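# Sort tested circuit boards into green or red totes

## Task

For every tester, open its lid by pushing down the small black tab on the latch hook, lift the circuit board out, and drop it in the tote whose color (green or red) matches that tester's light. Any board in the other color's tote, or any tote no longer on its bench, means failure. Testers are loose: each must finish upright on its own plate, turned the way it started. The robot must not topple or be left tilted.

## Robot and tools

ROBOT. A Rainbow Robotics RB-Y1. The base has two drive wheels and two rear casters. It can drive forward or back and turn, but cannot move sideways. It is 0.58 m wide, extends 0.10 m in front of the wheel axle and 0.57 m behind, and sweeps a 0.58 m radius when spinning in place. Above it is a folding leg (ankle, knee, hip) carrying a torso, a head and two 7-joint arms, each ending in a parallel gripper. Each wrist has a camera in a case that juts sideways and can strike things. With the starting arm pose the robot is up to 0.73 m wide (0.65 m if both forearms are rolled by pi).

FRAMES. All positions are in metres. Base frame: origin on the floor between the drive wheels, x forward, y left, z up. The printed chest, left_hand and right_hand are in this frame. A hand's point lies between its finger pads; the fingers point along the hand's -z axis and close along its x axis. Printed hand positions can be off, more so when reaching far or carrying weight. The odometry frame is the base frame as it stood when the scene began. base_odometry counts wheel rotation only, so slips, bumps and pushes can make it wrong. Its heading is in rad, positive to the left, from -3.142 to 3.142.

move. One action per call. Allowed combinations: base and/or joints, optionally with min_time_s or contact_limits; or target, optionally with min_time_s; or contact_limits by itself. A call with no action just reports state and images.
- base: one velocity command, relative to where the robot is now. x_m_s is forward speed in m/s (0, or magnitude 0.005 to 0.4; negative backs up). turn_rad_s is turn rate in rad/s, positive to the left (0, or magnitude 0.02 to 1.509). for_s is how long the command runs, 0.1 to 5 s. Omitted speeds are 0. Distance is roughly speed times for_s. Acceleration is 0.4 m/s^2 (turning 0.5 rad/s^2), so the base keeps coasting up to 1 s (turning 3.1 s) after for_s ends. If |x_m_s| + 0.27*|turn_rad_s| exceeds 0.4, both are scaled down.
- joints: absolute targets keyed by joint name, in rad (grippers in m). Ranges: torso_squat_rad 0 to 1.2 (larger lowers the chest). torso_shift_rad -0.3 to 0.6 (positive moves hips forward). torso_pitch_rad -0.2 to 1.4 (positive leans forward). torso_yaw_rad -1.5 to 1.5 (positive left; lift both arms out 0.2 rad or more first). Shoulder pitch -2.356 to 2.356 (negative raises the arm forward). left_shoulder_roll_rad 0 to 3.141 and right_shoulder_roll_rad -3.141 to 0 (both move the arm outward). Shoulder yaw -2.094 to 2.094. Elbow -2.617 to 0.01 (negative bends). Forearm roll -3.141 to 3.141. Wrist pitch -1.57 to 1.919. Hand roll -2.705 to 2.705. Gripper 0 to 0.1 m of pad gap. head_pan_rad -0.523 to 0.523 (positive left). head_tilt_rad -0.35 to 1.57 (positive looks down). The torso must also satisfy: squat+shift<=1.52; squat-shift+pitch<=1.57; shift+0.5*pitch-0.4*squat<=0.7; shift+0.3*pitch-0.5*squat<=0.39. Breaking one leaves those joints off_target.
- target: an absolute hand pose in the base frame. Fields: side ("left" or "right"), x, y, z in m (-3 to 3), and quat_wxyz written the way the hand lines print it. It is converted once into joint angles, so the hand travels on an arc that can bow more than 0.1 m on long moves. Split long moves into short steps. It is refused while an earlier move is still running.
- min_time_s: 0.1 to 8 s, the shortest duration for each arm, head and torso motion in the action.
- contact_limits: gripper current caps in mA, 200 to 672.5, keyed left_gripper_m / right_gripper_m. They persist and start at 672.5. To grip, command a gap at least 0.005 m narrower than the object. Off_target or done is then normal.
- cameras: a list of head_camera, left_wrist_camera, right_wrist_camera or all; [] for none.
- blocking: true (the default) waits until everything rests. false returns within about 0.5 s while motion goes on.

wait: seconds 0 to 10, plus cameras. It commands nothing and returns early once moves finish. stop: brakes all running motion (braking may drift off path). zoom_image: camera plus region [x0,y0,x1,y1] in pixels, at most 504x504, from the latest image. Head images are 896x504, wrist images 644x364. finished_scene: scene number. It ends the scene for good, and the result must then hold without the robot.

RESULTS. The move line is "done" or the worst status. Hand status is reached (within 10 mm and 2 degrees), short (with the error), or refused (with a reason). Per-joint and base statuses: moving, done, off_target, stopped, not_followed, time_out, contact_stop (torso only), limit_stop_at_<name>, torque_fault, limit_stop_at_motor_heat. "joint command not followed" means a self-collision check held that arm back. on_its_own reports uncommanded behaviour. lidar_m gives 12 ranges in 30 degree sectors, counter-clockwise from straight ahead, seen at 0.23 m height; "-" means nothing seen. motor_effort is wheel load in %; at rest above about 30 suggests pushing on something. wheel_motors_off=1 means the wheels were disabled for 2 s after stalling. The results also carry joint torques, external torques, wrist force/torque (uncalibrated, offsets up to 16 N) and motor temperatures. After a refusal or an unrequested stop, the rest of that reply's move, wait and finished_scene calls are skipped.

AVOID. Arms colliding or pressing on each other (this can end the scene). Keep shoulder rolls about 0.5 rad outward when both arms reach forward. Torque faults from forcing joints (elbow limit 32.7 N m, wrist joints 22.7, shoulders 63.7) freeze the robot for 10 s. Overheated motors (80 C) lock an arm, so don't hold stretched or loaded poses long. The base does not stop on contact: it can shove furniture or knock over a tester, and if the upper body catches on an edge it may tip. Heavy or far-forward loads, and sudden stops while driving forward, can tip the robot over. Don't drop boards, release anything while it moves, slam lids, or knock testers off their plates. Each arm is rated for 3 kg. Time spent thinking also passes in the scene.

Each tool is called after ">>>" by a JSON object that holds its "name" and its "arguments", one argument or row to a line.

## Session

>>> {"name": "move", "arguments": {

}}

Scene clock: 0.00 s.
Joint torques (N m): no reading
External joint torques (N m): no reading
Motor temperatures (°C): left_arm=[29 32 30 34 39 36 41] | right_arm=[35 33 28 33 45 37 36]
Wrist force (N): no reading
Wrist torque (N m): no reading
Wrist force, peak (N): no reading
base_odometry: x=+0.000 y=+0.000 heading=+0.000
lidar_m: 2.52 2.77 1.96 1.99 2.31 2.11 2.09 2.32 2.40 2.35 2.77 2.54
base_status: not commanded
joint_positions: torso_squat_rad=+0.350 torso_shift_rad=+0.000 torso_pitch_rad=+0.000 torso_yaw_rad=+0.000 left_shoulder_pitch_rad=+0.027 left_shoulder_roll_rad=+0.018 left_shoulder_yaw_rad=-0.025 left_elbow_rad=-0.232 left_forearm_roll_rad=+0.014 left_wrist_pitch_rad=+0.031 left_hand_roll_rad=-0.041 left_gripper_m=+0.100 right_shoulder_pitch_rad=+0.035 right_shoulder_roll_rad=-0.046 right_shoulder_yaw_rad=+0.024 right_elbow_rad=-0.288 right_forearm_roll_rad=+0.041 right_wrist_pitch_rad=+0.022 right_hand_roll_rad=+0.009 right_gripper_m=+0.099 head_pan_rad=+0.000 head_tilt_rad=+0.400
joint_status: not commanded
wheel_motors_off: 0
motor_effort: left_wheel=-1 right_wheel=+3
chest: x=-0.2280 y=-0.0007 z=+1.2475 quat_wxyz=(+1.000, +0.000, +0.000, +0.000) (m; base frame)
left_hand: x=-0.1412 y=+0.2314 z=+0.5672 quat_wxyz=(+0.996, +0.009, -0.088, -0.022) (m; base frame)
right_hand: x=-0.1186 y=-0.2534 z=+0.5712 quat_wxyz=(+0.992, -0.025, -0.115, +0.034) (m; base frame)
pictures: head_camera, left_wrist_camera, right_wrist_camera

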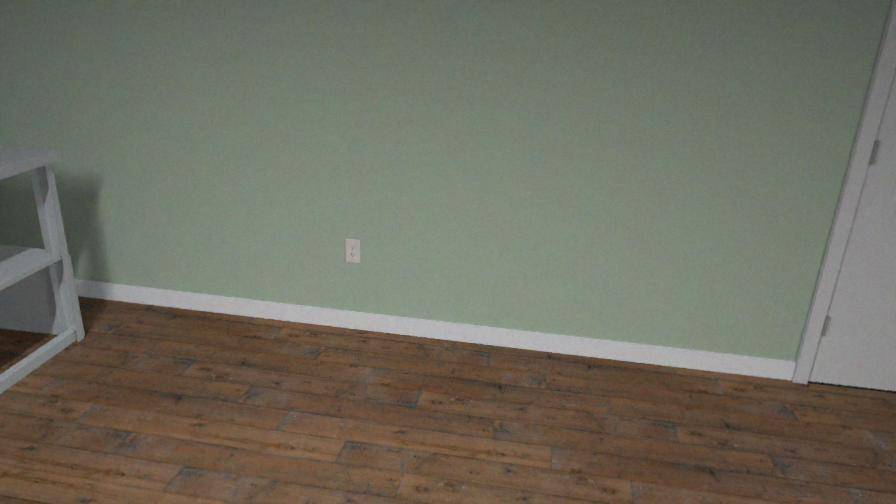

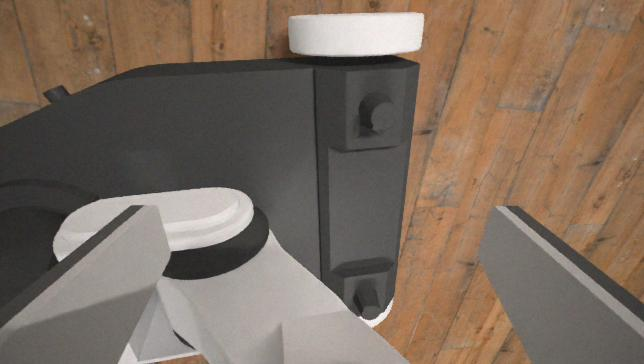

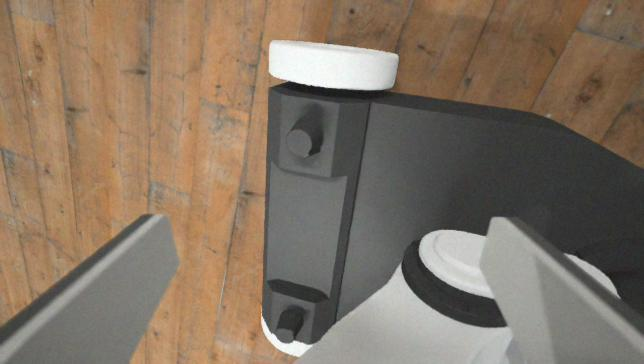

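>>> {"name": "move", "arguments": {
  "base": {"turn_rad_s": 0.5, "for_s": 1.6},
  "joints": {"head_pan_rad": 0.5},
  "cameras": ["head_camera"]
}}

>>> {"name": "move", "arguments": {
  "base": {"turn_rad_s": 0.5, "for_s": 2.0},
  "cameras": ["head_camera"]
}}

>>> {"name": "move", "arguments": {
  "base": {"turn_rad_s": 0.5, "for_s": 2.0},
  "cameras": ["head_camera"]
}}

>>> {"name": "move", "arguments": {
  "base": {"turn_rad_s": 0.5, "for_s": 2.0},
  "cameras": ["head_camera"]
}}

>>> {"name": "move", "arguments": {
  "base": {"turn_rad_s": 0.5, "for_s": 2.0},
  "cameras": ["head_camera"]
}}

Scene clock: 12.70 s.
Joint torques (N m): left_arm=[-1.93 0.62 0.08 -0.88 0.18 -0.45 0.11] | right_arm=[-2.25 -1.01 -0.69 -1.12 -0.16 -0.66 0.07]
External joint torques (N m): left_arm=[0 0.01 0.02 0.1 0.17 0 0.12] | right_arm=[0.05 0.8 -0.51 0.34 -0.23 -0.13 0.05]
Motor temperatures (°C): left_arm=[29 32 30 34 39 36 41] | right_arm=[35 33 28 33 45 37 36]
Wrist force (N): left_arm=[-2.7 -0.3 -9.5] | right_arm=[0.6 11.1 -12.5]
Wrist torque (N m): left_arm=[-0.01 -0.45 -0.22] | right_arm=[-0.08 0.73 0.51]
Wrist force, peak (N): left_arm=[-2.9 -0.3 -9.9] | right_arm=[0.4 11.4 -12.9]
move: done
base_odometry: x=+0.000 y=+0.000 heading=+0.800
lidar_m: 2.09 1.96 2.31 2.24 2.09 2.12 2.72 2.35 2.38 2.70 2.52 2.56
base_status: done (sent for 1.6 of 1.6 s)
joint_positions: torso_squat_rad=+0.350 torso_shift_rad=+0.000 torso_pitch_rad=+0.000 torso_yaw_rad=+0.000 left_shoulder_pitch_rad=+0.027 left_shoulder_roll_rad=+0.018 left_shoulder_yaw_rad=-0.025 left_elbow_rad=-0.232 left_forearm_roll_rad=+0.014 left_wrist_pitch_rad=+0.031 left_hand_roll_rad=-0.041 left_gripper_m=+0.100 right_shoulder_pitch_rad=+0.035 right_shoulder_roll_rad=-0.046 right_shoulder_yaw_rad=+0.024 right_elbow_rad=-0.288 right_forearm_roll_rad=+0.041 right_wrist_pitch_rad=+0.022 right_hand_roll_rad=+0.009 right_gripper_m=+0.099 head_pan_rad=+0.500 head_tilt_rad=+0.400
joint_status: all done
wheel_motors_off: 0
motor_effort: left_wheel=+0(20) right_wheel=+3(26)
chest: x=-0.2280 y=-0.0008 z=+1.2475 quat_wxyz=(+1.000, +0.000, +0.000, +0.000) (m; base frame)
left_hand: x=-0.1412 y=+0.2314 z=+0.5672 quat_wxyz=(+0.996, +0.009, -0.088, -0.022) (m; base frame)
right_hand: x=-0.1186 y=-0.2534 z=+0.5712 quat_wxyz=(+0.992, -0.025, -0.115, +0.034) (m; base frame)
pictures: head_camera
camera_calibration:
head_camera: T_world_to_cam=[[0.483687, -0.873839, 0.0495244, 0.0255029], [-0.286029, -0.211292, -0.934635, 1.35274], [0.827185, 0.437905, -0.352142, 0.619508], [0, 0, 0, 1]] pos_world=[-0.13786, 0.0368238, 1.48121]

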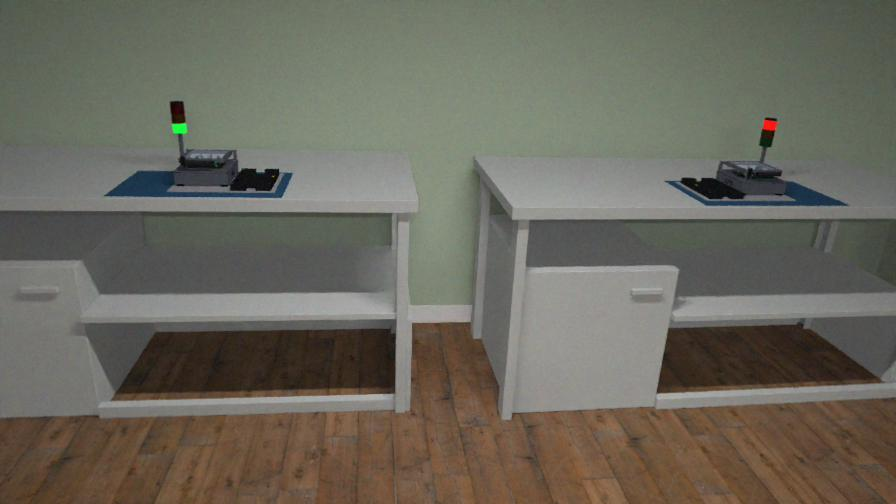

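Scene clock: 16.03 s.
Joint torques (N m): left_arm=[-2.22 0.72 0.26 -0.79 0.19 -0.47 0.1] | right_arm=[-2.46 -0.95 -0.3 -1.17 -0.17 -0.54 -0.01]
External joint torques (N m): left_arm=[-0.29 0.11 0.2 0.2 0.18 -0.01 0.11] | right_arm=[-0.16 0.85 -0.12 0.29 -0.24 -0.01 -0.02]
Motor temperatures (°C): left_arm=[29 32 30 34 39 36 41] | right_arm=[35 33 28 33 45 37 36]
Wrist force (N): left_arm=[-2.7 -0.3 -9.5] | right_arm=[0.8 11.3 -12.6]
Wrist torque (N m): left_arm=[-0.01 -0.44 -0.21] | right_arm=[-0.10 0.76 0.49]
Wrist force, peak (N): left_arm=[-3.0 -0.5 -9.8] | right_arm=[0.4 11.5 -12.7]
move: done
base_odometry: x=+0.000 y=+0.000 heading=+1.799
lidar_m: 2.30 2.28 2.08 2.10 2.61 2.32 2.34 2.78 2.55 2.57 2.15 1.96
base_status: done (sent for 2 of 2 s)
joint_positions: torso_squat_rad=+0.350 torso_shift_rad=+0.000 torso_pitch_rad=+0.000 torso_yaw_rad=+0.000 left_shoulder_pitch_rad=+0.027 left_shoulder_roll_rad=+0.018 left_shoulder_yaw_rad=-0.025 left_elbow_rad=-0.232 left_forearm_roll_rad=+0.014 left_wrist_pitch_rad=+0.031 left_hand_roll_rad=-0.041 left_gripper_m=+0.100 right_shoulder_pitch_rad=+0.035 right_shoulder_roll_rad=-0.046 right_shoulder_yaw_rad=+0.024 right_elbow_rad=-0.288 right_forearm_roll_rad=+0.041 right_wrist_pitch_rad=+0.022 right_hand_roll_rad=+0.009 right_gripper_m=+0.099 head_pan_rad=+0.500 head_tilt_rad=+0.400
joint_status: not commanded
wheel_motors_off: 0
motor_effort: left_wheel=+1(15) right_wheel=+4(24)
chest: x=-0.2280 y=-0.0008 z=+1.2475 quat_wxyz=(+1.000, +0.000, +0.000, +0.000) (m; base frame)
left_hand: x=-0.1412 y=+0.2314 z=+0.5672 quat_wxyz=(+0.996, +0.009, -0.088, -0.022) (m; base frame)
right_hand: x=-0.1186 y=-0.2534 z=+0.5712 quat_wxyz=(+0.992, -0.025, -0.115, +0.034) (m; base frame)
pictures: head_camera
camera_calibration:
head_camera: T_world_to_cam=[[0.483688, -0.873838, 0.0495257, 0.025502], [-0.286028, -0.211294, -0.934635, 1.35274], [0.827185, 0.437906, -0.352142, 0.619509], [0, 0, 0, 1]] pos_world=[-0.13786, 0.0368249, 1.48121]

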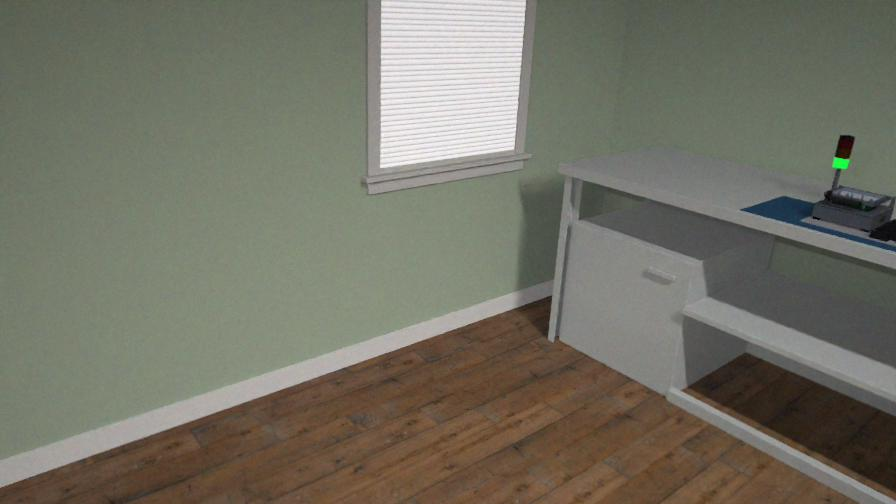

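Scene clock: 19.37 s.
Joint torques (N m): left_arm=[-1.79 0.86 0.04 -0.8 0.27 -0.41 0.13] | right_arm=[-2.21 -1.01 -0.51 -1.19 -0.11 -0.54 -0.01]
External joint torques (N m): left_arm=[0.14 0.25 -0.01 0.18 0.27 0.04 0.14] | right_arm=[0.09 0.79 -0.34 0.27 -0.18 -0.01 -0.02]
Motor temperatures (°C): left_arm=[29 32 30 34 39 36 41] | right_arm=[35 33 28 33 45 37 36]
Wrist force (N): left_arm=[-2.8 -0.1 -9.8] | right_arm=[0.6 11.1 -12.7]
Wrist torque (N m): left_arm=[-0.02 -0.46 -0.21] | right_arm=[-0.09 0.75 0.51]
Wrist force, peak (N): left_arm=[-2.9 -0.5 -9.9] | right_arm=[1.0 11.2 -12.8]
move: done
base_odometry: x=+0.000 y=+0.000 heading=+2.799
lidar_m: 2.08 2.10 2.52 2.32 2.34 2.79 2.53 2.57 2.23 1.99 2.31 2.33
base_status: done (sent for 2 of 2 s)
joint_positions: torso_squat_rad=+0.350 torso_shift_rad=+0.000 torso_pitch_rad=+0.000 torso_yaw_rad=+0.000 left_shoulder_pitch_rad=+0.027 left_shoulder_roll_rad=+0.018 left_shoulder_yaw_rad=-0.025 left_elbow_rad=-0.232 left_forearm_roll_rad=+0.014 left_wrist_pitch_rad=+0.031 left_hand_roll_rad=-0.041 left_gripper_m=+0.100 right_shoulder_pitch_rad=+0.035 right_shoulder_roll_rad=-0.046 right_shoulder_yaw_rad=+0.024 right_elbow_rad=-0.288 right_forearm_roll_rad=+0.041 right_wrist_pitch_rad=+0.022 right_hand_roll_rad=+0.009 right_gripper_m=+0.099 head_pan_rad=+0.500 head_tilt_rad=+0.400
joint_status: not commanded
wheel_motors_off: 0
motor_effort: left_wheel=+2(16) right_wheel=+4(24)
chest: x=-0.2280 y=-0.0008 z=+1.2475 quat_wxyz=(+1.000, +0.000, +0.000, +0.000) (m; base frame)
left_hand: x=-0.1412 y=+0.2314 z=+0.5672 quat_wxyz=(+0.996, +0.009, -0.088, -0.022) (m; base frame)
right_hand: x=-0.1186 y=-0.2534 z=+0.5712 quat_wxyz=(+0.992, -0.025, -0.115, +0.034) (m; base frame)
pictures: head_camera
camera_calibration:
head_camera: T_world_to_cam=[[0.483688, -0.873838, 0.0495265, 0.0255017], [-0.286028, -0.211295, -0.934635, 1.35274], [0.827184, 0.437906, -0.352143, 0.619509], [0, 0, 0, 1]] pos_world=[-0.13786, 0.0368257, 1.48121]

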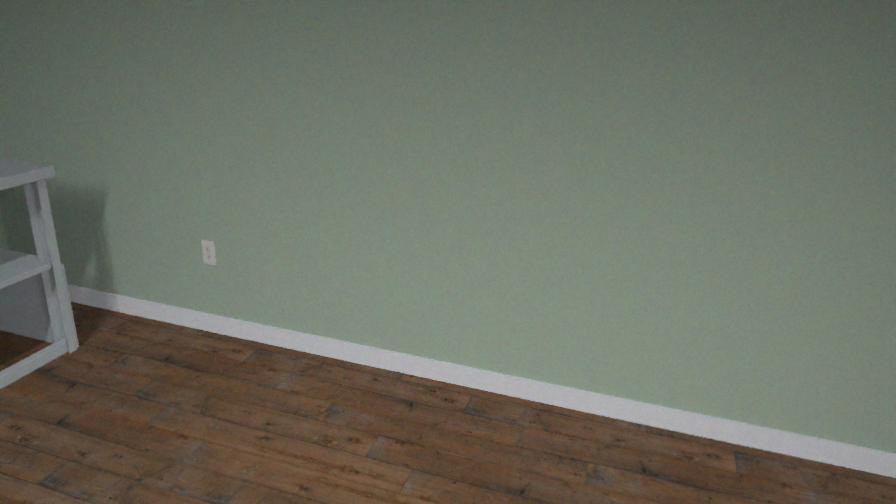

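Scene clock: 22.70 s.
Joint torques (N m): left_arm=[-1.99 0.62 0.16 -0.85 0.17 -0.48 0.14] | right_arm=[-2.3 -0.89 -0.56 -1.19 -0.21 -0.52 0.04]
External joint torques (N m): left_arm=[-0.05 0.01 0.1 0.13 0.16 -0.02 0.15] | right_arm=[0 0.91 -0.39 0.27 -0.27 0.01 0.03]
Motor temperatures (°C): left_arm=[29 32 30 34 39 36 41] | right_arm=[35 33 28 33 45 37 36]
Wrist force (N): left_arm=[-2.9 -0.3 -9.5] | right_arm=[0.6 11.0 -12.6]
Wrist torque (N m): left_arm=[-0.01 -0.47 -0.21] | right_arm=[-0.08 0.73 0.50]
Wrist force, peak (N): left_arm=[-2.6 -0.4 -10.0] | right_arm=[0.7 11.1 -13.1]
move: done
base_odometry: x=+0.000 y=+0.000 heading=-2.484
lidar_m: 2.44 2.32 2.34 2.77 2.52 2.52 2.89 1.98 2.34 2.39 2.09 2.09
base_status: done (sent for 2 of 2 s)
joint_positions: torso_squat_rad=+0.350 torso_shift_rad=+0.000 torso_pitch_rad=+0.000 torso_yaw_rad=+0.000 left_shoulder_pitch_rad=+0.027 left_shoulder_roll_rad=+0.018 left_shoulder_yaw_rad=-0.025 left_elbow_rad=-0.232 left_forearm_roll_rad=+0.014 left_wrist_pitch_rad=+0.031 left_hand_roll_rad=-0.041 left_gripper_m=+0.100 right_shoulder_pitch_rad=+0.035 right_shoulder_roll_rad=-0.046 right_shoulder_yaw_rad=+0.024 right_elbow_rad=-0.288 right_forearm_roll_rad=+0.041 right_wrist_pitch_rad=+0.022 right_hand_roll_rad=+0.009 right_gripper_m=+0.099 head_pan_rad=+0.500 head_tilt_rad=+0.400
joint_status: not commanded
wheel_motors_off: 0
motor_effort: left_wheel=+1(14) right_wheel=+4(24)
chest: x=-0.2280 y=-0.0008 z=+1.2475 quat_wxyz=(+1.000, +0.000, +0.000, +0.000) (m; base frame)
left_hand: x=-0.1412 y=+0.2314 z=+0.5672 quat_wxyz=(+0.996, +0.009, -0.088, -0.022) (m; base frame)
right_hand: x=-0.1186 y=-0.2534 z=+0.5712 quat_wxyz=(+0.992, -0.025, -0.115, +0.034) (m; base frame)
pictures: head_camera
camera_calibration:
head_camera: T_world_to_cam=[[0.483688, -0.873838, 0.0495256, 0.0255024], [-0.286028, -0.211294, -0.934635, 1.35274], [0.827184, 0.437906, -0.352142, 0.619508], [0, 0, 0, 1]] pos_world=[-0.13786, 0.0368251, 1.48121]

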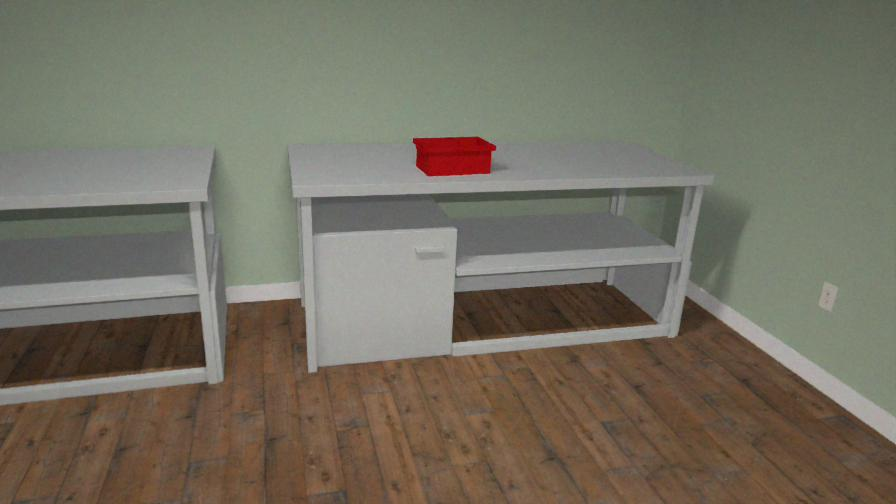

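Scene clock: 26.03 s.
Joint torques (N m): left_arm=[-1.98 0.52 -0.26 -0.89 0.2 -0.46 0.06] | right_arm=[-2.35 -1.08 -0.52 -1.2 -0.2 -0.62 -0.06]
External joint torques (N m): left_arm=[-0.05 -0.09 -0.31 0.09 0.19 0 0.06] | right_arm=[-0.05 0.72 -0.34 0.27 -0.26 -0.09 -0.08]
Motor temperatures (°C): left_arm=[29 32 30 34 39 36 41] | right_arm=[35 33 28 33 45 37 36]
Wrist force (N): left_arm=[-2.8 -0.1 -9.1] | right_arm=[0.7 11.0 -12.5]
Wrist torque (N m): left_arm=[-0.02 -0.47 -0.20] | right_arm=[-0.06 0.77 0.50]
Wrist force, peak (N): left_arm=[-2.8 -0.3 -10.0] | right_arm=[0.9 11.5 -12.8]
move: done
base_odometry: x=+0.000 y=+0.000 heading=-1.485
lidar_m: 2.32 2.77 2.52 2.52 2.85 1.96 1.99 2.34 2.12 2.12 2.38 2.36
base_status: done (sent for 2 of 2 s)
joint_positions: torso_squat_rad=+0.350 torso_shift_rad=+0.000 torso_pitch_rad=+0.000 torso_yaw_rad=+0.000 left_shoulder_pitch_rad=+0.027 left_shoulder_roll_rad=+0.018 left_shoulder_yaw_rad=-0.025 left_elbow_rad=-0.232 left_forearm_roll_rad=+0.014 left_wrist_pitch_rad=+0.031 left_hand_roll_rad=-0.041 left_gripper_m=+0.100 right_shoulder_pitch_rad=+0.035 right_shoulder_roll_rad=-0.046 right_shoulder_yaw_rad=+0.024 right_elbow_rad=-0.288 right_forearm_roll_rad=+0.041 right_wrist_pitch_rad=+0.022 right_hand_roll_rad=+0.009 right_gripper_m=+0.099 head_pan_rad=+0.500 head_tilt_rad=+0.400
joint_status: not commanded
wheel_motors_off: 0
motor_effort: left_wheel=+2(15) right_wheel=+5(24)
chest: x=-0.2280 y=-0.0008 z=+1.2475 quat_wxyz=(+1.000, +0.000, +0.000, +0.000) (m; base frame)
left_hand: x=-0.1412 y=+0.2314 z=+0.5672 quat_wxyz=(+0.996, +0.009, -0.088, -0.022) (m; base frame)
right_hand: x=-0.1186 y=-0.2534 z=+0.5712 quat_wxyz=(+0.992, -0.025, -0.115, +0.034) (m; base frame)
pictures: head_camera
camera_calibration:
head_camera: T_world_to_cam=[[0.483688, -0.873838, 0.0495271, 0.0255015], [-0.286028, -0.211296, -0.934635, 1.35274], [0.827184, 0.437906, -0.352143, 0.619509], [0, 0, 0, 1]] pos_world=[-0.13786, 0.0368266, 1.48121]

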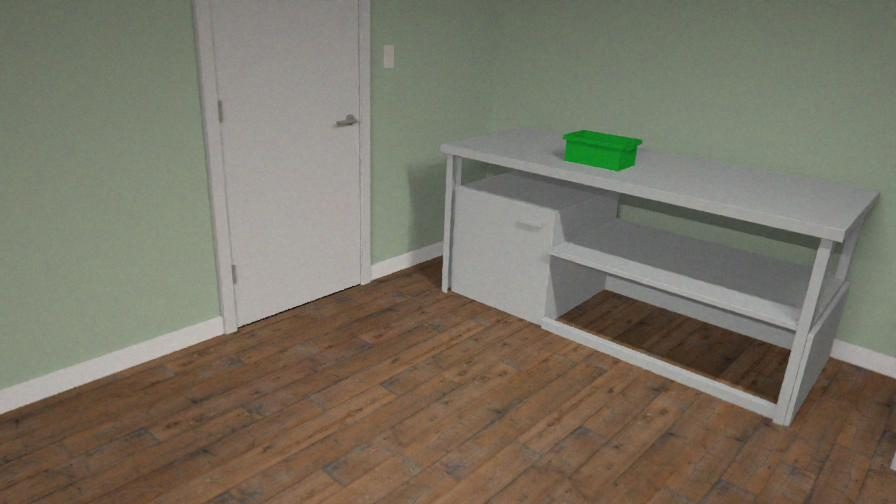

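>>> {"name": "move", "arguments": {
  "base": {"turn_rad_s": -0.6, "for_s": 4.95},
  "joints": {"head_pan_rad": 0, "head_tilt_rad": 0.5},
  "cameras": []
}}

>>> {"name": "move", "arguments": {
  "base": {"x_m_s": 0.3, "for_s": 2},
  "cameras": ["head_camera"]
}}

Scene clock: 51.97 s.
Joint torques (N m): left_arm=[-2.02 0.5 0.09 -0.91 0.28 -0.44 0.07] | right_arm=[-2.36 -1.14 -0.29 -1.13 -0.14 -0.54 0.03]
External joint torques (N m): left_arm=[-0.09 -0.1 0.04 0.08 0.28 0.01 0.08] | right_arm=[-0.06 0.67 -0.12 0.33 -0.2 -0.01 0.02]
Motor temperatures (°C): left_arm=[29 32 30 34 39 36 41] | right_arm=[35 33 28 33 45 37 36]
Wrist force (N): left_arm=[-2.8 -0.4 -9.5] | right_arm=[0.6 11.0 -12.9]
Wrist torque (N m): left_arm=[0.00 -0.45 -0.21] | right_arm=[-0.08 0.72 0.51]
Wrist force, peak (N): left_arm=[-2.8 -0.3 -10.0] | right_arm=[0.7 11.5 -12.8]
move: done
base_odometry: x=+0.000 y=+0.000 heading=+1.819
lidar_m: 2.31 2.26 2.09 2.12 2.68 2.32 2.35 2.74 2.54 2.57 2.13 1.96
base_status: done (sent for 4.97 of 4.97 s)
joint_positions: torso_squat_rad=+0.350 torso_shift_rad=+0.000 torso_pitch_rad=+0.000 torso_yaw_rad=+0.000 left_shoulder_pitch_rad=+0.027 left_shoulder_roll_rad=+0.018 left_shoulder_yaw_rad=-0.025 left_elbow_rad=-0.232 left_forearm_roll_rad=+0.014 left_wrist_pitch_rad=+0.031 left_hand_roll_rad=-0.041 left_gripper_m=+0.100 right_shoulder_pitch_rad=+0.035 right_shoulder_roll_rad=-0.046 right_shoulder_yaw_rad=+0.024 right_elbow_rad=-0.288 right_forearm_roll_rad=+0.041 right_wrist_pitch_rad=+0.022 right_hand_roll_rad=+0.009 right_gripper_m=+0.099 head_pan_rad=+0.000 head_tilt_rad=+0.500
joint_status: all done
wheel_motors_off: 0
motor_effort: left_wheel=+6(23) right_wheel=+2(22)
chest: x=-0.2280 y=-0.0007 z=+1.2475 quat_wxyz=(+1.000, +0.000, +0.000, +0.000) (m; base frame)
left_hand: x=-0.1412 y=+0.2314 z=+0.5672 quat_wxyz=(+0.996, +0.009, -0.088, -0.022) (m; base frame)
right_hand: x=-0.1186 y=-0.2534 z=+0.5712 quat_wxyz=(+0.992, -0.025, -0.115, +0.034) (m; base frame)
pictures: none
No camera images: "cameras" was empty.

Scene clock: 55.23 s.
Joint torques (N m): left_arm=[-1.69 0.52 -0.06 -0.82 0.14 -0.45 0.04] | right_arm=[-1.83 -1.17 -0.59 -1.09 -0.23 -0.56 0.04]
External joint torques (N m): left_arm=[0.24 -0.08 -0.11 0.16 0.14 0 0.05] | right_arm=[0.46 0.64 -0.41 0.37 -0.29 -0.03 0.03]
Motor temperatures (°C): left_arm=[29 32 30 34 39 36 41] | right_arm=[35 33 28 33 45 37 36]
Wrist force (N): left_arm=[-2.8 -0.3 -9.6] | right_arm=[0.7 11.3 -12.6]
Wrist torque (N m): left_arm=[-0.01 -0.47 -0.21] | right_arm=[-0.11 0.75 0.51]
Wrist force, peak (N): left_arm=[-2.6 -0.4 -10.1] | right_arm=[1.3 11.3 -13.1]
move: done
base_odometry: x=-0.147 y=+0.582 heading=+1.818
lidar_m: 1.72 1.86 1.85 1.87 2.37 2.88 2.93 2.99 2.78 2.76 1.50 1.45
base_status: done (sent for 2 of 2 s)
joint_positions: torso_squat_rad=+0.350 torso_shift_rad=+0.000 torso_pitch_rad=+0.000 torso_yaw_rad=+0.000 left_shoulder_pitch_rad=+0.026 left_shoulder_roll_rad=+0.018 left_shoulder_yaw_rad=-0.025 left_elbow_rad=-0.232 left_forearm_roll_rad=+0.014 left_wrist_pitch_rad=+0.031 left_hand_roll_rad=-0.041 left_gripper_m=+0.100 right_shoulder_pitch_rad=+0.035 right_shoulder_roll_rad=-0.046 right_shoulder_yaw_rad=+0.024 right_elbow_rad=-0.288 right_forearm_roll_rad=+0.041 right_wrist_pitch_rad=+0.022 right_hand_roll_rad=+0.009 right_gripper_m=+0.099 head_pan_rad=+0.000 head_tilt_rad=+0.500
joint_status: not commanded
wheel_motors_off: 0
motor_effort: left_wheel=-5(30) right_wheel=+1(29)
chest: x=-0.2280 y=-0.0007 z=+1.2475 quat_wxyz=(+1.000, +0.000, +0.000, +0.000) (m; base frame)
left_hand: x=-0.1412 y=+0.2314 z=+0.5672 quat_wxyz=(+0.996, +0.009, -0.088, -0.022) (m; base frame)
right_hand: x=-0.1186 y=-0.2534 z=+0.5712 quat_wxyz=(+0.992, -0.025, -0.115, +0.034) (m; base frame)
pictures: head_camera
camera_calibration:
head_camera: T_world_to_cam=[[0.0106206, -0.998761, 0.0486273, -0.0707316], [-0.444295, -0.0482795, -0.894579, 1.26233], [0.895818, -0.0121039, -0.444257, 0.766539], [0, 0, 0, 1]] pos_world=[-0.125083, -0.000421308, 1.47323]

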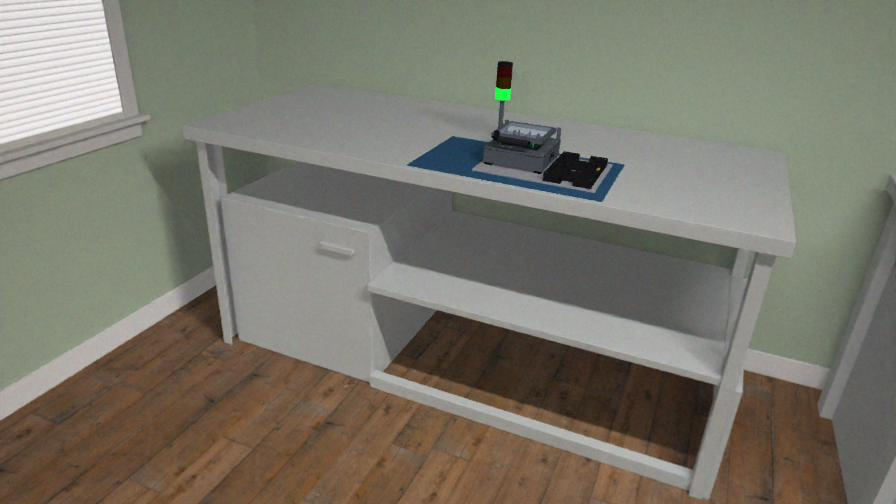

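>>> {"name": "zoom_image", "arguments": {
  "camera": "head_camera",
  "region": [400, 50, 640, 210]
}}

Scaled by 2.100 from the camera's 896x504 image, which has a finer 1280x720 frame.

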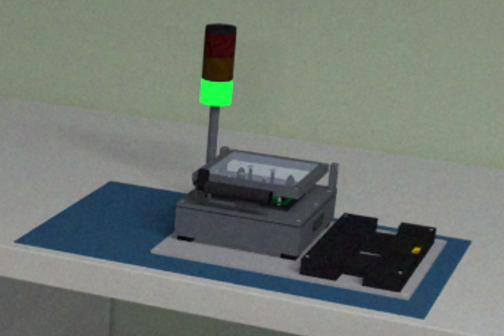

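>>> {"name": "move", "arguments": {
  "base": {"x_m_s": 0.35, "for_s": 3.2},
  "joints": {"head_tilt_rad": 0.65},
  "cameras": []
}}

>>> {"name": "move", "arguments": {
  "base": {"turn_rad_s": -0.4, "for_s": 0.94},
  "cameras": ["head_camera"]
}}

>>> {"name": "zoom_image", "arguments": {
  "camera": "head_camera",
  "region": [250, 100, 650, 325]
}}

Scene clock: 80.37 s.
Joint torques (N m): left_arm=[-1.73 0.88 0.05 -0.87 0.23 -0.46 0.11] | right_arm=[-1.94 -0.89 -0.68 -1.1 -0.08 -0.65 0.1]
External joint torques (N m): left_arm=[0.19 0.27 0 0.11 0.23 0 0.12] | right_arm=[0.36 0.91 -0.5 0.36 -0.14 -0.12 0.09]
Motor temperatures (°C): left_arm=[29 32 30 34 38 36 41] | right_arm=[35 33 28 33 45 37 36]
Wrist force (N): left_arm=[-2.7 -0.2 -9.6] | right_arm=[0.7 11.0 -12.5]
Wrist torque (N m): left_arm=[-0.03 -0.44 -0.21] | right_arm=[-0.07 0.75 0.51]
Wrist force, peak (N): left_arm=[-2.9 -0.4 -9.9] | right_arm=[1.0 11.3 -12.8]
move: done
base_odometry: x=-0.421 y=+1.668 heading=+1.818
lidar_m: 0.72 0.62 1.11 1.43 1.81 3.84 3.97 3.47 3.22 0.78 0.85 1.08
base_status: done (sent for 3.2 of 3.2 s)
joint_positions: torso_squat_rad=+0.350 torso_shift_rad=+0.000 torso_pitch_rad=+0.000 torso_yaw_rad=+0.000 left_shoulder_pitch_rad=+0.026 left_shoulder_roll_rad=+0.018 left_shoulder_yaw_rad=-0.025 left_elbow_rad=-0.232 left_forearm_roll_rad=+0.014 left_wrist_pitch_rad=+0.031 left_hand_roll_rad=-0.041 left_gripper_m=+0.100 right_shoulder_pitch_rad=+0.035 right_shoulder_roll_rad=-0.046 right_shoulder_yaw_rad=+0.024 right_elbow_rad=-0.288 right_forearm_roll_rad=+0.041 right_wrist_pitch_rad=+0.022 right_hand_roll_rad=+0.009 right_gripper_m=+0.099 head_pan_rad=+0.000 head_tilt_rad=+0.650
joint_status: all done
wheel_motors_off: 0
motor_effort: left_wheel=-5(18) right_wheel=+2(28)
chest: x=-0.2280 y=-0.0007 z=+1.2475 quat_wxyz=(+1.000, +0.000, +0.000, +0.000) (m; base frame)
left_hand: x=-0.1412 y=+0.2314 z=+0.5672 quat_wxyz=(+0.996, +0.009, -0.088, -0.022) (m; base frame)
right_hand: x=-0.1186 y=-0.2534 z=+0.5712 quat_wxyz=(+0.992, -0.025, -0.115, +0.034) (m; base frame)
pictures: none
No camera images: "cameras" was empty.

Scene clock: 82.40 s.
Joint torques (N m): left_arm=[-1.76 0.51 -0.08 -0.85 0.17 -0.43 0.09] | right_arm=[-1.97 -0.94 -0.27 -1.1 -0.17 -0.6 -0.04]
External joint torques (N m): left_arm=[0.17 -0.09 -0.13 0.13 0.16 0.03 0.1] | right_arm=[0.32 0.87 -0.09 0.36 -0.23 -0.07 -0.05]
Motor temperatures (°C): left_arm=[29 32 30 34 38 36 41] | right_arm=[35 33 28 33 45 37 36]
Wrist force (N): left_arm=[-2.9 0.0 -9.5] | right_arm=[0.8 11.1 -12.7]
Wrist torque (N m): left_arm=[-0.04 -0.46 -0.21] | right_arm=[-0.09 0.75 0.51]
Wrist force, peak (N): left_arm=[-2.8 -0.2 -9.9] | right_arm=[1.1 11.1 -12.9]
move: done
base_odometry: x=-0.421 y=+1.668 heading=+1.445
lidar_m: 1.08 0.62 0.63 1.42 1.50 2.09 3.94 4.38 3.31 1.34 0.75 0.98
base_status: done (sent for 0.93 of 0.93 s)
joint_positions: torso_squat_rad=+0.350 torso_shift_rad=+0.000 torso_pitch_rad=+0.000 torso_yaw_rad=+0.000 left_shoulder_pitch_rad=+0.027 left_shoulder_roll_rad=+0.018 left_shoulder_yaw_rad=-0.025 left_elbow_rad=-0.232 left_forearm_roll_rad=+0.014 left_wrist_pitch_rad=+0.031 left_hand_roll_rad=-0.041 left_gripper_m=+0.100 right_shoulder_pitch_rad=+0.035 right_shoulder_roll_rad=-0.046 right_shoulder_yaw_rad=+0.024 right_elbow_rad=-0.288 right_forearm_roll_rad=+0.041 right_wrist_pitch_rad=+0.022 right_hand_roll_rad=+0.009 right_gripper_m=+0.099 head_pan_rad=+0.000 head_tilt_rad=+0.650
joint_status: not commanded
wheel_motors_off: 0
motor_effort: left_wheel=+1(29) right_wheel=-1(27)
chest: x=-0.2280 y=-0.0007 z=+1.2475 quat_wxyz=(+1.000, +0.000, +0.000, +0.000) (m; base frame)
left_hand: x=-0.1412 y=+0.2314 z=+0.5672 quat_wxyz=(+0.996, +0.009, -0.088, -0.022) (m; base frame)
right_hand: x=-0.1186 y=-0.2534 z=+0.5712 quat_wxyz=(+0.992, -0.025, -0.115, +0.034) (m; base frame)
pictures: head_camera
camera_calibration:
head_camera: T_world_to_cam=[[0.0179064, -0.998758, 0.0464883, -0.0661352], [-0.572997, -0.0483539, -0.81813, 1.12516], [0.819362, -0.0119879, -0.573151, 0.937366], [0, 0, 0, 1]] pos_world=[-0.122145, -0.00041022, 1.46085]

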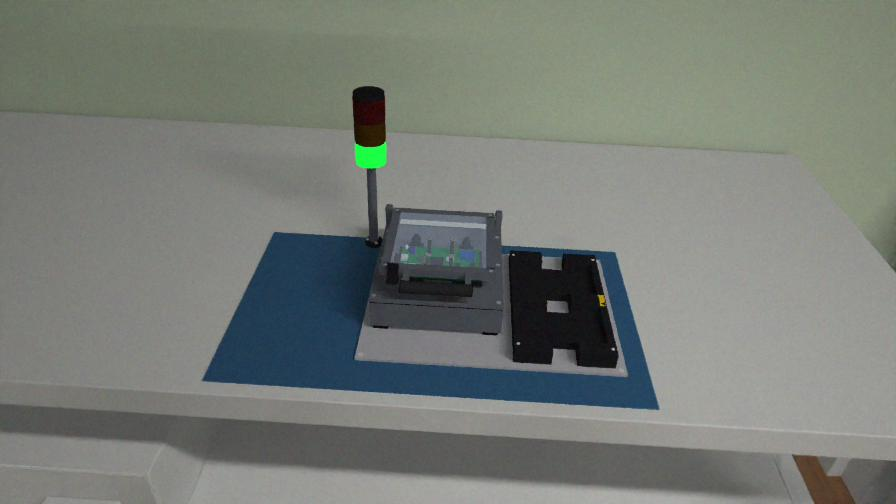

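Scaled by 1.260 from the camera's 896x504 image, which has a finer 1280x720 frame.

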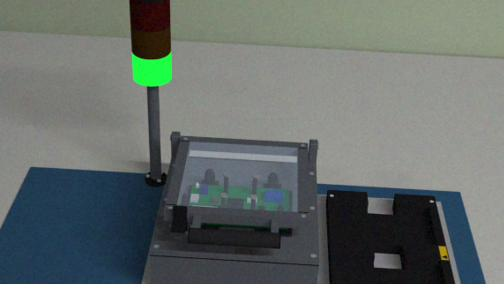

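>>> {"name": "zoom_image", "arguments": {
  "camera": "head_camera",
  "region": [350, 190, 530, 350]
}}

>>> {"name": "zoom_image", "arguments": {
  "camera": "head_camera",
  "region": [365, 240, 445, 310]
}}

>>> {"name": "zoom_image", "arguments": {
  "camera": "head_camera",
  "region": [490, 230, 660, 390]
}}

Scaled by 2.800 from the camera's 896x504 image, which has a finer 1280x720 frame.

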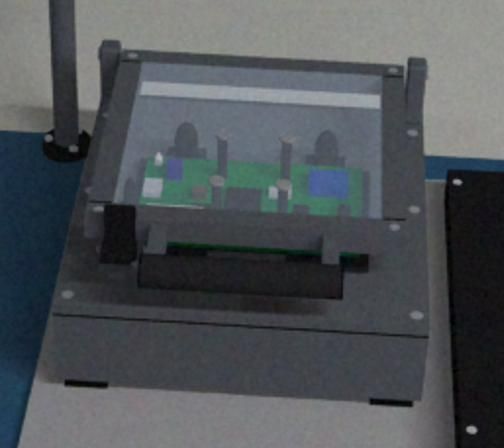

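Scaled by 6.300 from the camera's 896x504 image, which has a finer 1280x720 frame.

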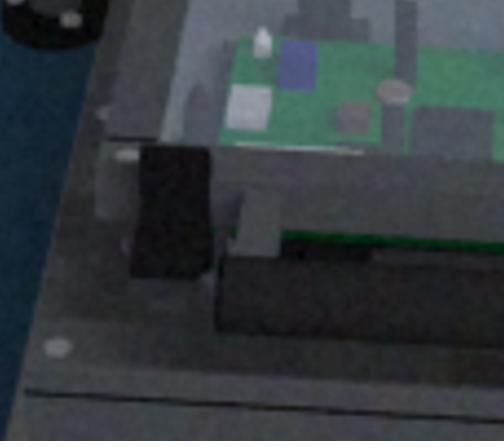

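Scaled by 2.965 from the camera's 896x504 image, which has a finer 1280x720 frame.

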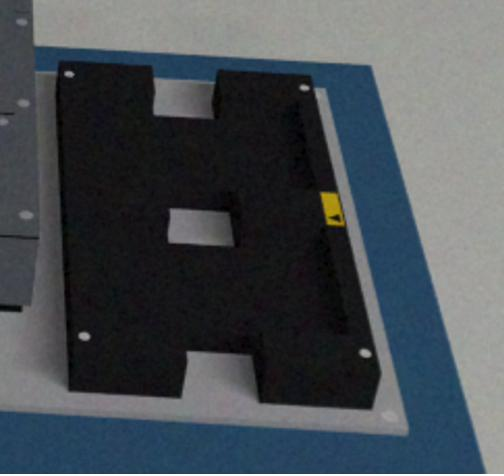

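>>> {"name": "move", "arguments": {
  "joints": {"left_elbow_rad": -2.0, "right_elbow_rad": -2.0, "left_shoulder_roll_rad": 0.3, "right_shoulder_roll_rad": -0.3},
  "cameras": []
}}

>>> {"name": "move", "arguments": {
  "target": {"side": "left", "x": 0.38, "y": 0.12, "z": 1.08, "quat_wxyz": [0.924, 0, -0.383, 0]},
  "cameras": ["head_camera", "left_wrist_camera"]
}}

Scene clock: 108.73 s.
Joint torques (N m): left_arm=[-9.33 5.2 3.56 -8.48 0.18 -1.43 0.03] | right_arm=[-9.52 -5.44 -3.34 -8.62 0 -1.69 -0.01]
External joint torques (N m): left_arm=[1.28 1.01 0.08 1.33 0.15 0.29 0.07] | right_arm=[1.39 -0.45 0.28 1.58 -0.22 0.11 -0.06]
Motor temperatures (°C): left_arm=[29 32 30 34 38 36 41] | right_arm=[35 33 28 33 45 37 36]
Wrist force (N): left_arm=[-7.5 -1.9 -1.7] | right_arm=[-3.2 12.7 -4.6]
Wrist torque (N m): left_arm=[0.16 -0.79 -0.19] | right_arm=[-0.24 0.56 0.46]
Wrist force, peak (N): left_arm=[-4.7 -0.5 -9.8] | right_arm=[-0.2 12.6 -12.4]
move: done
base_odometry: x=-0.421 y=+1.668 heading=+1.445
lidar_m: 1.08 0.62 0.63 1.42 1.48 2.09 3.94 4.39 3.31 1.35 0.75 0.98
base_status: not commanded
joint_positions: torso_squat_rad=+0.350 torso_shift_rad=+0.000 torso_pitch_rad=+0.000 torso_yaw_rad=+0.000 left_shoulder_pitch_rad=+0.026 left_shoulder_roll_rad=+0.300 left_shoulder_yaw_rad=-0.025 left_elbow_rad=-2.000 left_forearm_roll_rad=+0.014 left_wrist_pitch_rad=+0.031 left_hand_roll_rad=-0.041 left_gripper_m=+0.100 right_shoulder_pitch_rad=+0.035 right_shoulder_roll_rad=-0.300 right_shoulder_yaw_rad=+0.024 right_elbow_rad=-2.000 right_forearm_roll_rad=+0.041 right_wrist_pitch_rad=+0.021 right_hand_roll_rad=+0.009 right_gripper_m=+0.099 head_pan_rad=+0.000 head_tilt_rad=+0.650
joint_status: all done
wheel_motors_off: 0
motor_effort: left_wheel=+5(5) right_wheel=+1(4)
chest: x=-0.2280 y=-0.0007 z=+1.2475 quat_wxyz=(+1.000, +0.000, +0.000, +0.000) (m; base frame)
left_hand: x=+0.2580 y=+0.2439 z=+1.2087 quat_wxyz=(+0.557, +0.085, -0.814, -0.138) (m; base frame)
right_hand: x=+0.2562 y=-0.2466 z=+1.2067 quat_wxyz=(+0.555, -0.095, -0.814, +0.142) (m; base frame)
pictures: none
No camera images: "cameras" was empty.

Scene clock: 110.67 s.
Joint torques (N m): left_arm=[-19.41 2.94 1.82 -8.1 -0.27 -1.72 0] | right_arm=[-9.82 -5.26 -3.5 -8.85 -0.04 -1.83 0.02]
External joint torques (N m): left_arm=[2.11 0 1.06 1.52 0.07 -0.31 0.04] | right_arm=[1.08 -0.27 0.12 1.35 -0.27 -0.04 -0.03]
Motor temperatures (°C): left_arm=[29 32 30 34 38 36 41] | right_arm=[35 33 28 33 45 37 36]
Wrist force (N): left_arm=[-5.9 -0.3 -8.0] | right_arm=[-3.4 12.8 -4.6]
Wrist torque (N m): left_arm=[0.00 -0.60 -0.19] | right_arm=[-0.26 0.54 0.46]
Wrist force, peak (N): left_arm=[-6.5 -1.8 -7.8] | right_arm=[-3.4 13.3 -4.8]
move: done
base_odometry: x=-0.421 y=+1.668 heading=+1.445
lidar_m: 1.08 0.62 0.64 1.42 1.49 2.09 3.94 4.39 3.31 1.35 0.75 0.97
base_status: not commanded
joint_positions: torso_squat_rad=+0.350 torso_shift_rad=+0.000 torso_pitch_rad=+0.000 torso_yaw_rad=+0.000 left_shoulder_pitch_rad=-0.825 left_shoulder_roll_rad=+0.010 left_shoulder_yaw_rad=+0.013 left_elbow_rad=-1.287 left_forearm_roll_rad=-0.098 left_wrist_pitch_rad=+1.293 left_hand_roll_rad=+0.269 left_gripper_m=+0.100 right_shoulder_pitch_rad=+0.035 right_shoulder_roll_rad=-0.300 right_shoulder_yaw_rad=+0.024 right_elbow_rad=-2.000 right_forearm_roll_rad=+0.041 right_wrist_pitch_rad=+0.021 right_hand_roll_rad=+0.009 right_gripper_m=+0.099 head_pan_rad=+0.000 head_tilt_rad=+0.650
joint_status: all done
wheel_motors_off: 0
motor_effort: left_wheel=+7(9) right_wheel=+3(4)
chest: x=-0.2280 y=-0.0007 z=+1.2475 quat_wxyz=(+1.000, +0.000, +0.000, +0.000) (m; base frame)
left_hand: x=+0.3796 y=+0.1199 z=+1.0805 quat_wxyz=(+0.923, +0.000, -0.384, +0.000) (m; base frame)
left_hand_status: reached (checked arc, planned for 1.2 s): 1 mm and 0.1 deg off.
right_hand: x=+0.2562 y=-0.2467 z=+1.2066 quat_wxyz=(+0.555, -0.095, -0.814, +0.142) (m; base frame)
pictures: head_camera, left_wrist_camera
camera_calibration:
head_camera: T_world_to_cam=[[0.0178608, -0.998759, 0.0464866, -0.0661493], [-0.572921, -0.0483274, -0.818185, 1.12521], [0.819416, -0.0120197, -0.573073, 0.937321], [0, 0, 0, 1]] pos_world=[-0.122217, -0.00042229, 1.46086]
left_wrist_camera: T_world_to_cam=[[0.714025, 0.0152953, 0.699953, -1.0305], [-0.332906, -0.872089, 0.358655, -0.122345], [0.615907, -0.489107, -0.617602, 0.561141], [0, 0, 0, 1]] pos_world=[0.349459, 0.183524, 1.11174]

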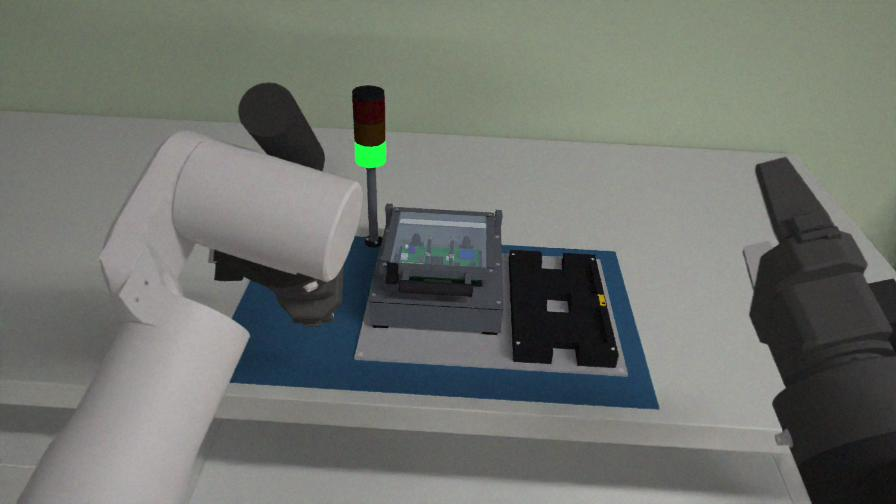

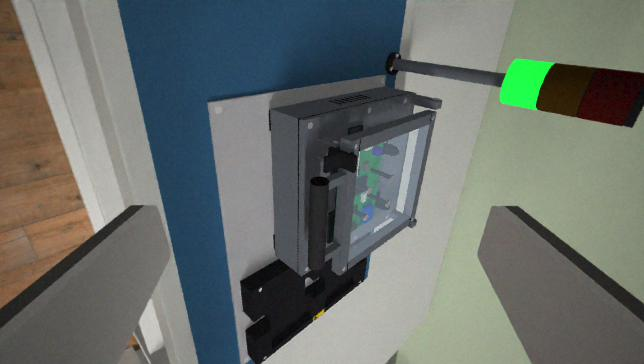

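>>> {"name": "zoom_image", "arguments": {
  "camera": "left_wrist_camera",
  "region": [260, 80, 460, 290]
}}

>>> {"name": "zoom_image", "arguments": {
  "camera": "left_wrist_camera",
  "region": [310, 110, 400, 200]
}}

Scaled by 2.400 from the camera's 644x364 image, which has a finer 920x520 frame.

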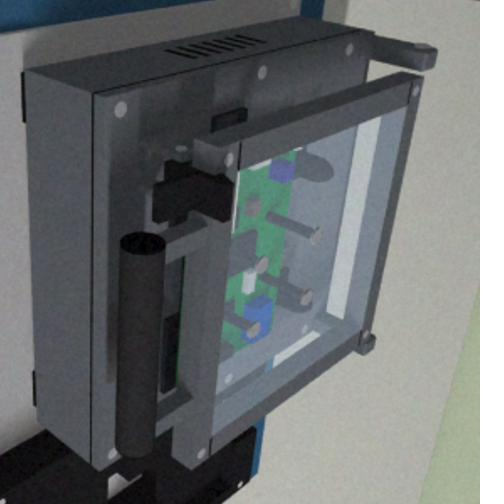

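Scaled by 5.600 from the camera's 644x364 image, which has a finer 920x520 frame.

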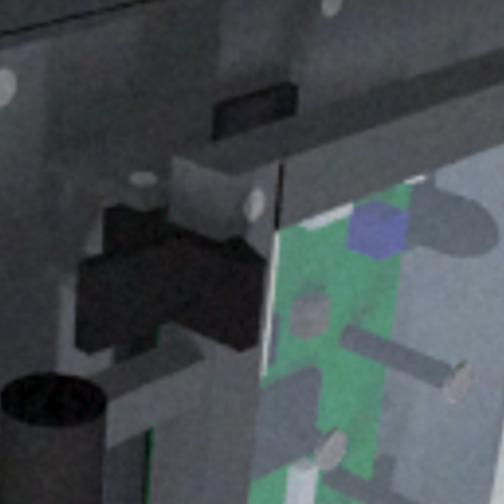

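>>> {"name": "move", "arguments": {
  "base": {"x_m_s": 0.15, "for_s": 1.0},
  "joints": {"head_tilt_rad": 0.8},
  "cameras": ["head_camera","left_wrist_camera"]
}}

>>> {"name": "zoom_image", "arguments": {
  "camera": "head_camera",
  "region": [330, 150, 550, 350]
}}

Scene clock: 152.73 s.
Joint torques (N m): left_arm=[-20.04 2.99 1.8 -8.09 -0.16 -1.53 -0.06] | right_arm=[-9.8 -5.33 -3.48 -8.98 0.03 -1.8 0.06]
External joint torques (N m): left_arm=[1.48 0.04 1.03 1.53 0.17 -0.12 -0.03] | right_arm=[1.1 -0.34 0.14 1.22 -0.2 -0.01 0.01]
Motor temperatures (°C): left_arm=[29 32 30 34 38 36 41] | right_arm=[35 33 28 33 45 37 36]
Wrist force (N): left_arm=[-5.8 -0.2 -8.1] | right_arm=[-3.2 12.8 -4.5]
Wrist torque (N m): left_arm=[0.01 -0.59 -0.17] | right_arm=[-0.25 0.55 0.46]
Wrist force, peak (N): left_arm=[-6.0 0.1 -8.4] | right_arm=[-3.6 13.1 -5.2]
move: done
base_odometry: x=-0.403 y=+1.816 heading=+1.445
lidar_m: 0.93 0.60 0.52 1.41 1.48 2.09 4.09 4.40 3.31 1.08 0.68 0.96
base_status: done (sent for 1 of 1 s)
joint_positions: torso_squat_rad=+0.350 torso_shift_rad=+0.000 torso_pitch_rad=+0.000 torso_yaw_rad=+0.000 left_shoulder_pitch_rad=-0.824 left_shoulder_roll_rad=+0.010 left_shoulder_yaw_rad=+0.013 left_elbow_rad=-1.287 left_forearm_roll_rad=-0.098 left_wrist_pitch_rad=+1.293 left_hand_roll_rad=+0.269 left_gripper_m=+0.100 right_shoulder_pitch_rad=+0.035 right_shoulder_roll_rad=-0.300 right_shoulder_yaw_rad=+0.024 right_elbow_rad=-2.000 right_forearm_roll_rad=+0.041 right_wrist_pitch_rad=+0.021 right_hand_roll_rad=+0.009 right_gripper_m=+0.099 head_pan_rad=+0.000 head_tilt_rad=+0.800
joint_status: all done
wheel_motors_off: 0
motor_effort: left_wheel=-5(30) right_wheel=+2(28)
chest: x=-0.2280 y=-0.0007 z=+1.2475 quat_wxyz=(+1.000, +0.000, +0.000, +0.000) (m; base frame)
left_hand: x=+0.3796 y=+0.1199 z=+1.0804 quat_wxyz=(+0.923, +0.000, -0.384, +0.000) (m; base frame)
right_hand: x=+0.2562 y=-0.2467 z=+1.2066 quat_wxyz=(+0.555, -0.095, -0.814, +0.142) (m; base frame)
pictures: head_camera, left_wrist_camera
camera_calibration:
head_camera: T_world_to_cam=[[0.0247478, -0.998756, 0.0432837, -0.0600936], [-0.688748, -0.0484159, -0.723382, 0.964116], [0.724578, -0.0119094, -0.68909, 1.08572], [0, 0, 0, 1]] pos_world=[-0.121172, -0.000410046, 1.44819]
left_wrist_camera: T_world_to_cam=[[0.714122, 0.015345, 0.699853, -1.03036], [-0.332803, -0.872106, 0.35871, -0.122392], [0.61585, -0.489076, -0.617684, 0.561229], [0, 0, 0, 1]] pos_world=[0.349435, 0.183555, 1.11166]

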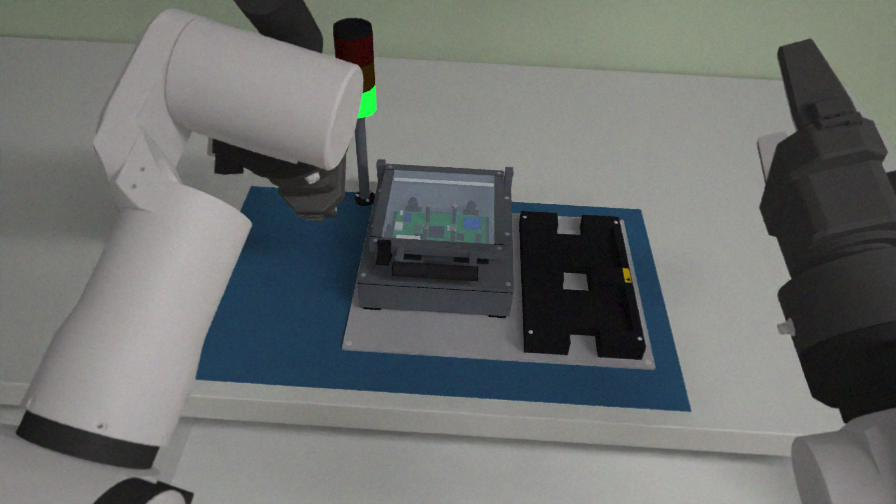

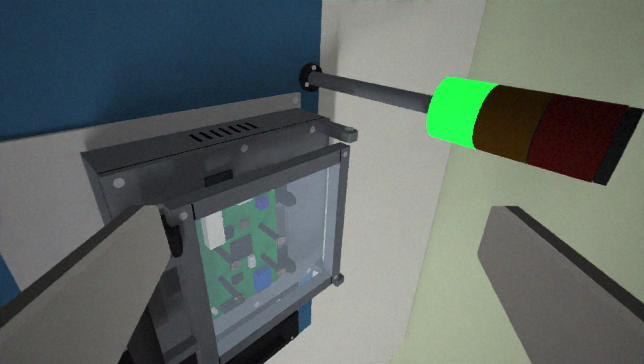

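Scaled by 2.291 from the camera's 896x504 image, which has a finer 1280x720 frame.

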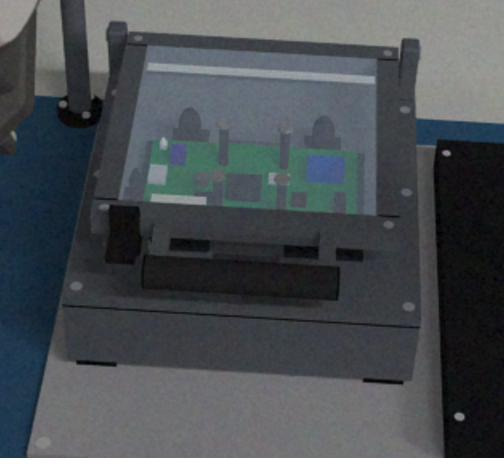

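>>> {"name": "move", "arguments": {
  "target": {"side": "left", "x": 0.35, "y": 0.13, "z": 1.08, "quat_wxyz": [0.7071, 0, 0, 0.7071]},
  "min_time_s": 2.5,
  "cameras": ["head_camera", "left_wrist_camera"]
}}

Scene clock: 174.07 s.
Joint torques (N m): left_arm=[-23.85 9.46 0.79 -7.37 0.34 -0.09 0.13] | right_arm=[-9.77 -5.63 -3.33 -8.9 -0.03 -1.7 0.15]
External joint torques (N m): left_arm=[1.36 0.74 1.11 1.78 0.26 0.37 0.13] | right_arm=[1.12 -0.64 0.29 1.3 -0.25 0.1 0.1]
Motor temperatures (°C): left_arm=[30 32 30 34 38 36 41] | right_arm=[35 33 28 34 45 37 36]
Wrist force (N): left_arm=[-1.6 1.4 -9.5] | right_arm=[-3.2 12.9 -4.7]
Wrist torque (N m): left_arm=[-0.10 -0.38 -0.22] | right_arm=[-0.27 0.55 0.46]
Wrist force, peak (N): left_arm=[-4.9 1.5 -8.8] | right_arm=[-3.4 13.2 -4.6]
move: short
base_odometry: x=-0.403 y=+1.816 heading=+1.445
lidar_m: 0.93 0.59 0.52 1.41 1.48 2.09 4.08 4.40 3.31 1.08 0.68 0.97
base_status: not commanded
joint_positions: torso_squat_rad=+0.350 torso_shift_rad=+0.000 torso_pitch_rad=+0.000 torso_yaw_rad=+0.000 left_shoulder_pitch_rad=-1.465 left_shoulder_roll_rad=+0.138 left_shoulder_yaw_rad=+0.414 left_elbow_rad=-0.267 left_forearm_roll_rad=-0.086 left_wrist_pitch_rad=+1.452 left_hand_roll_rad=+1.712 left_gripper_m=+0.100 right_shoulder_pitch_rad=+0.035 right_shoulder_roll_rad=-0.300 right_shoulder_yaw_rad=+0.024 right_elbow_rad=-2.000 right_forearm_roll_rad=+0.041 right_wrist_pitch_rad=+0.021 right_hand_roll_rad=+0.009 right_gripper_m=+0.099 head_pan_rad=+0.000 head_tilt_rad=+0.800
joint_status: all done
wheel_motors_off: 0
motor_effort: left_wheel=-4(6) right_wheel=+3(4)
chest: x=-0.2280 y=-0.0007 z=+1.2475 quat_wxyz=(+1.000, +0.000, +0.000, +0.000) (m; base frame)
left_hand: x=+0.3493 y=+0.1300 z=+1.0801 quat_wxyz=(+0.703, -0.086, -0.063, +0.703) (m; base frame)
left_hand_status: short (checked arc, as near as the solve gets, planned for 2.5 s): 1 mm and 12.3 deg off. The place is met; only the turn is off.
right_hand: x=+0.2562 y=-0.2467 z=+1.2066 quat_wxyz=(+0.555, -0.095, -0.814, +0.142) (m; base frame)
pictures: head_camera, left_wrist_camera
camera_calibration:
head_camera: T_world_to_cam=[[0.0247479, -0.998756, 0.0432836, -0.0600937], [-0.688752, -0.0484158, -0.723379, 0.964114], [0.724575, -0.0119096, -0.689093, 1.08572], [0, 0, 0, 1]] pos_world=[-0.121166, -0.000410062, 1.44819]
left_wrist_camera: T_world_to_cam=[[-0.00870746, 0.998827, -0.0476333, -0.0766967], [0.749961, 0.0380313, 0.660388, -0.94594], [0.661425, -0.0299728, -0.749413, 0.651287], [0, 0, 0, 1]] pos_world=[0.277974, 0.132103, 1.10912]

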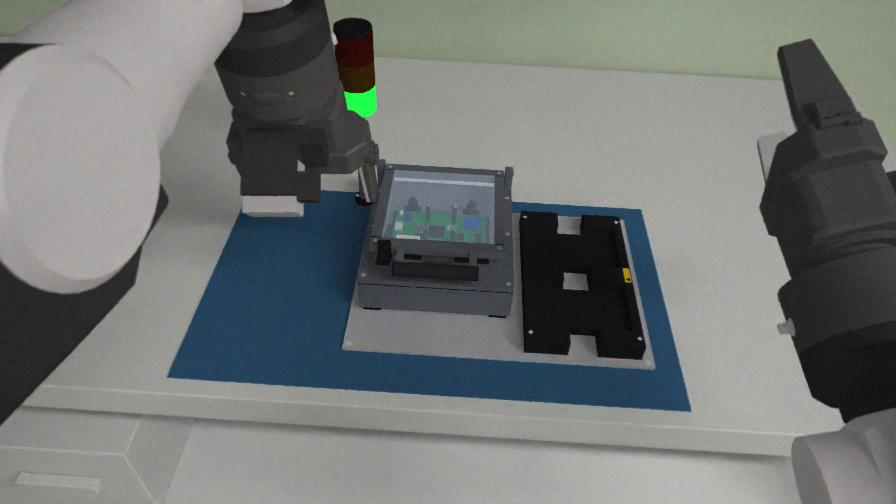

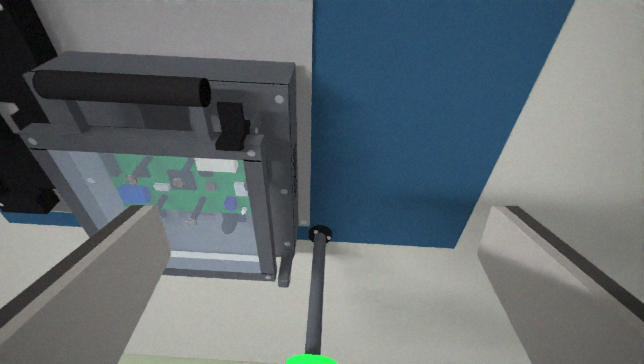

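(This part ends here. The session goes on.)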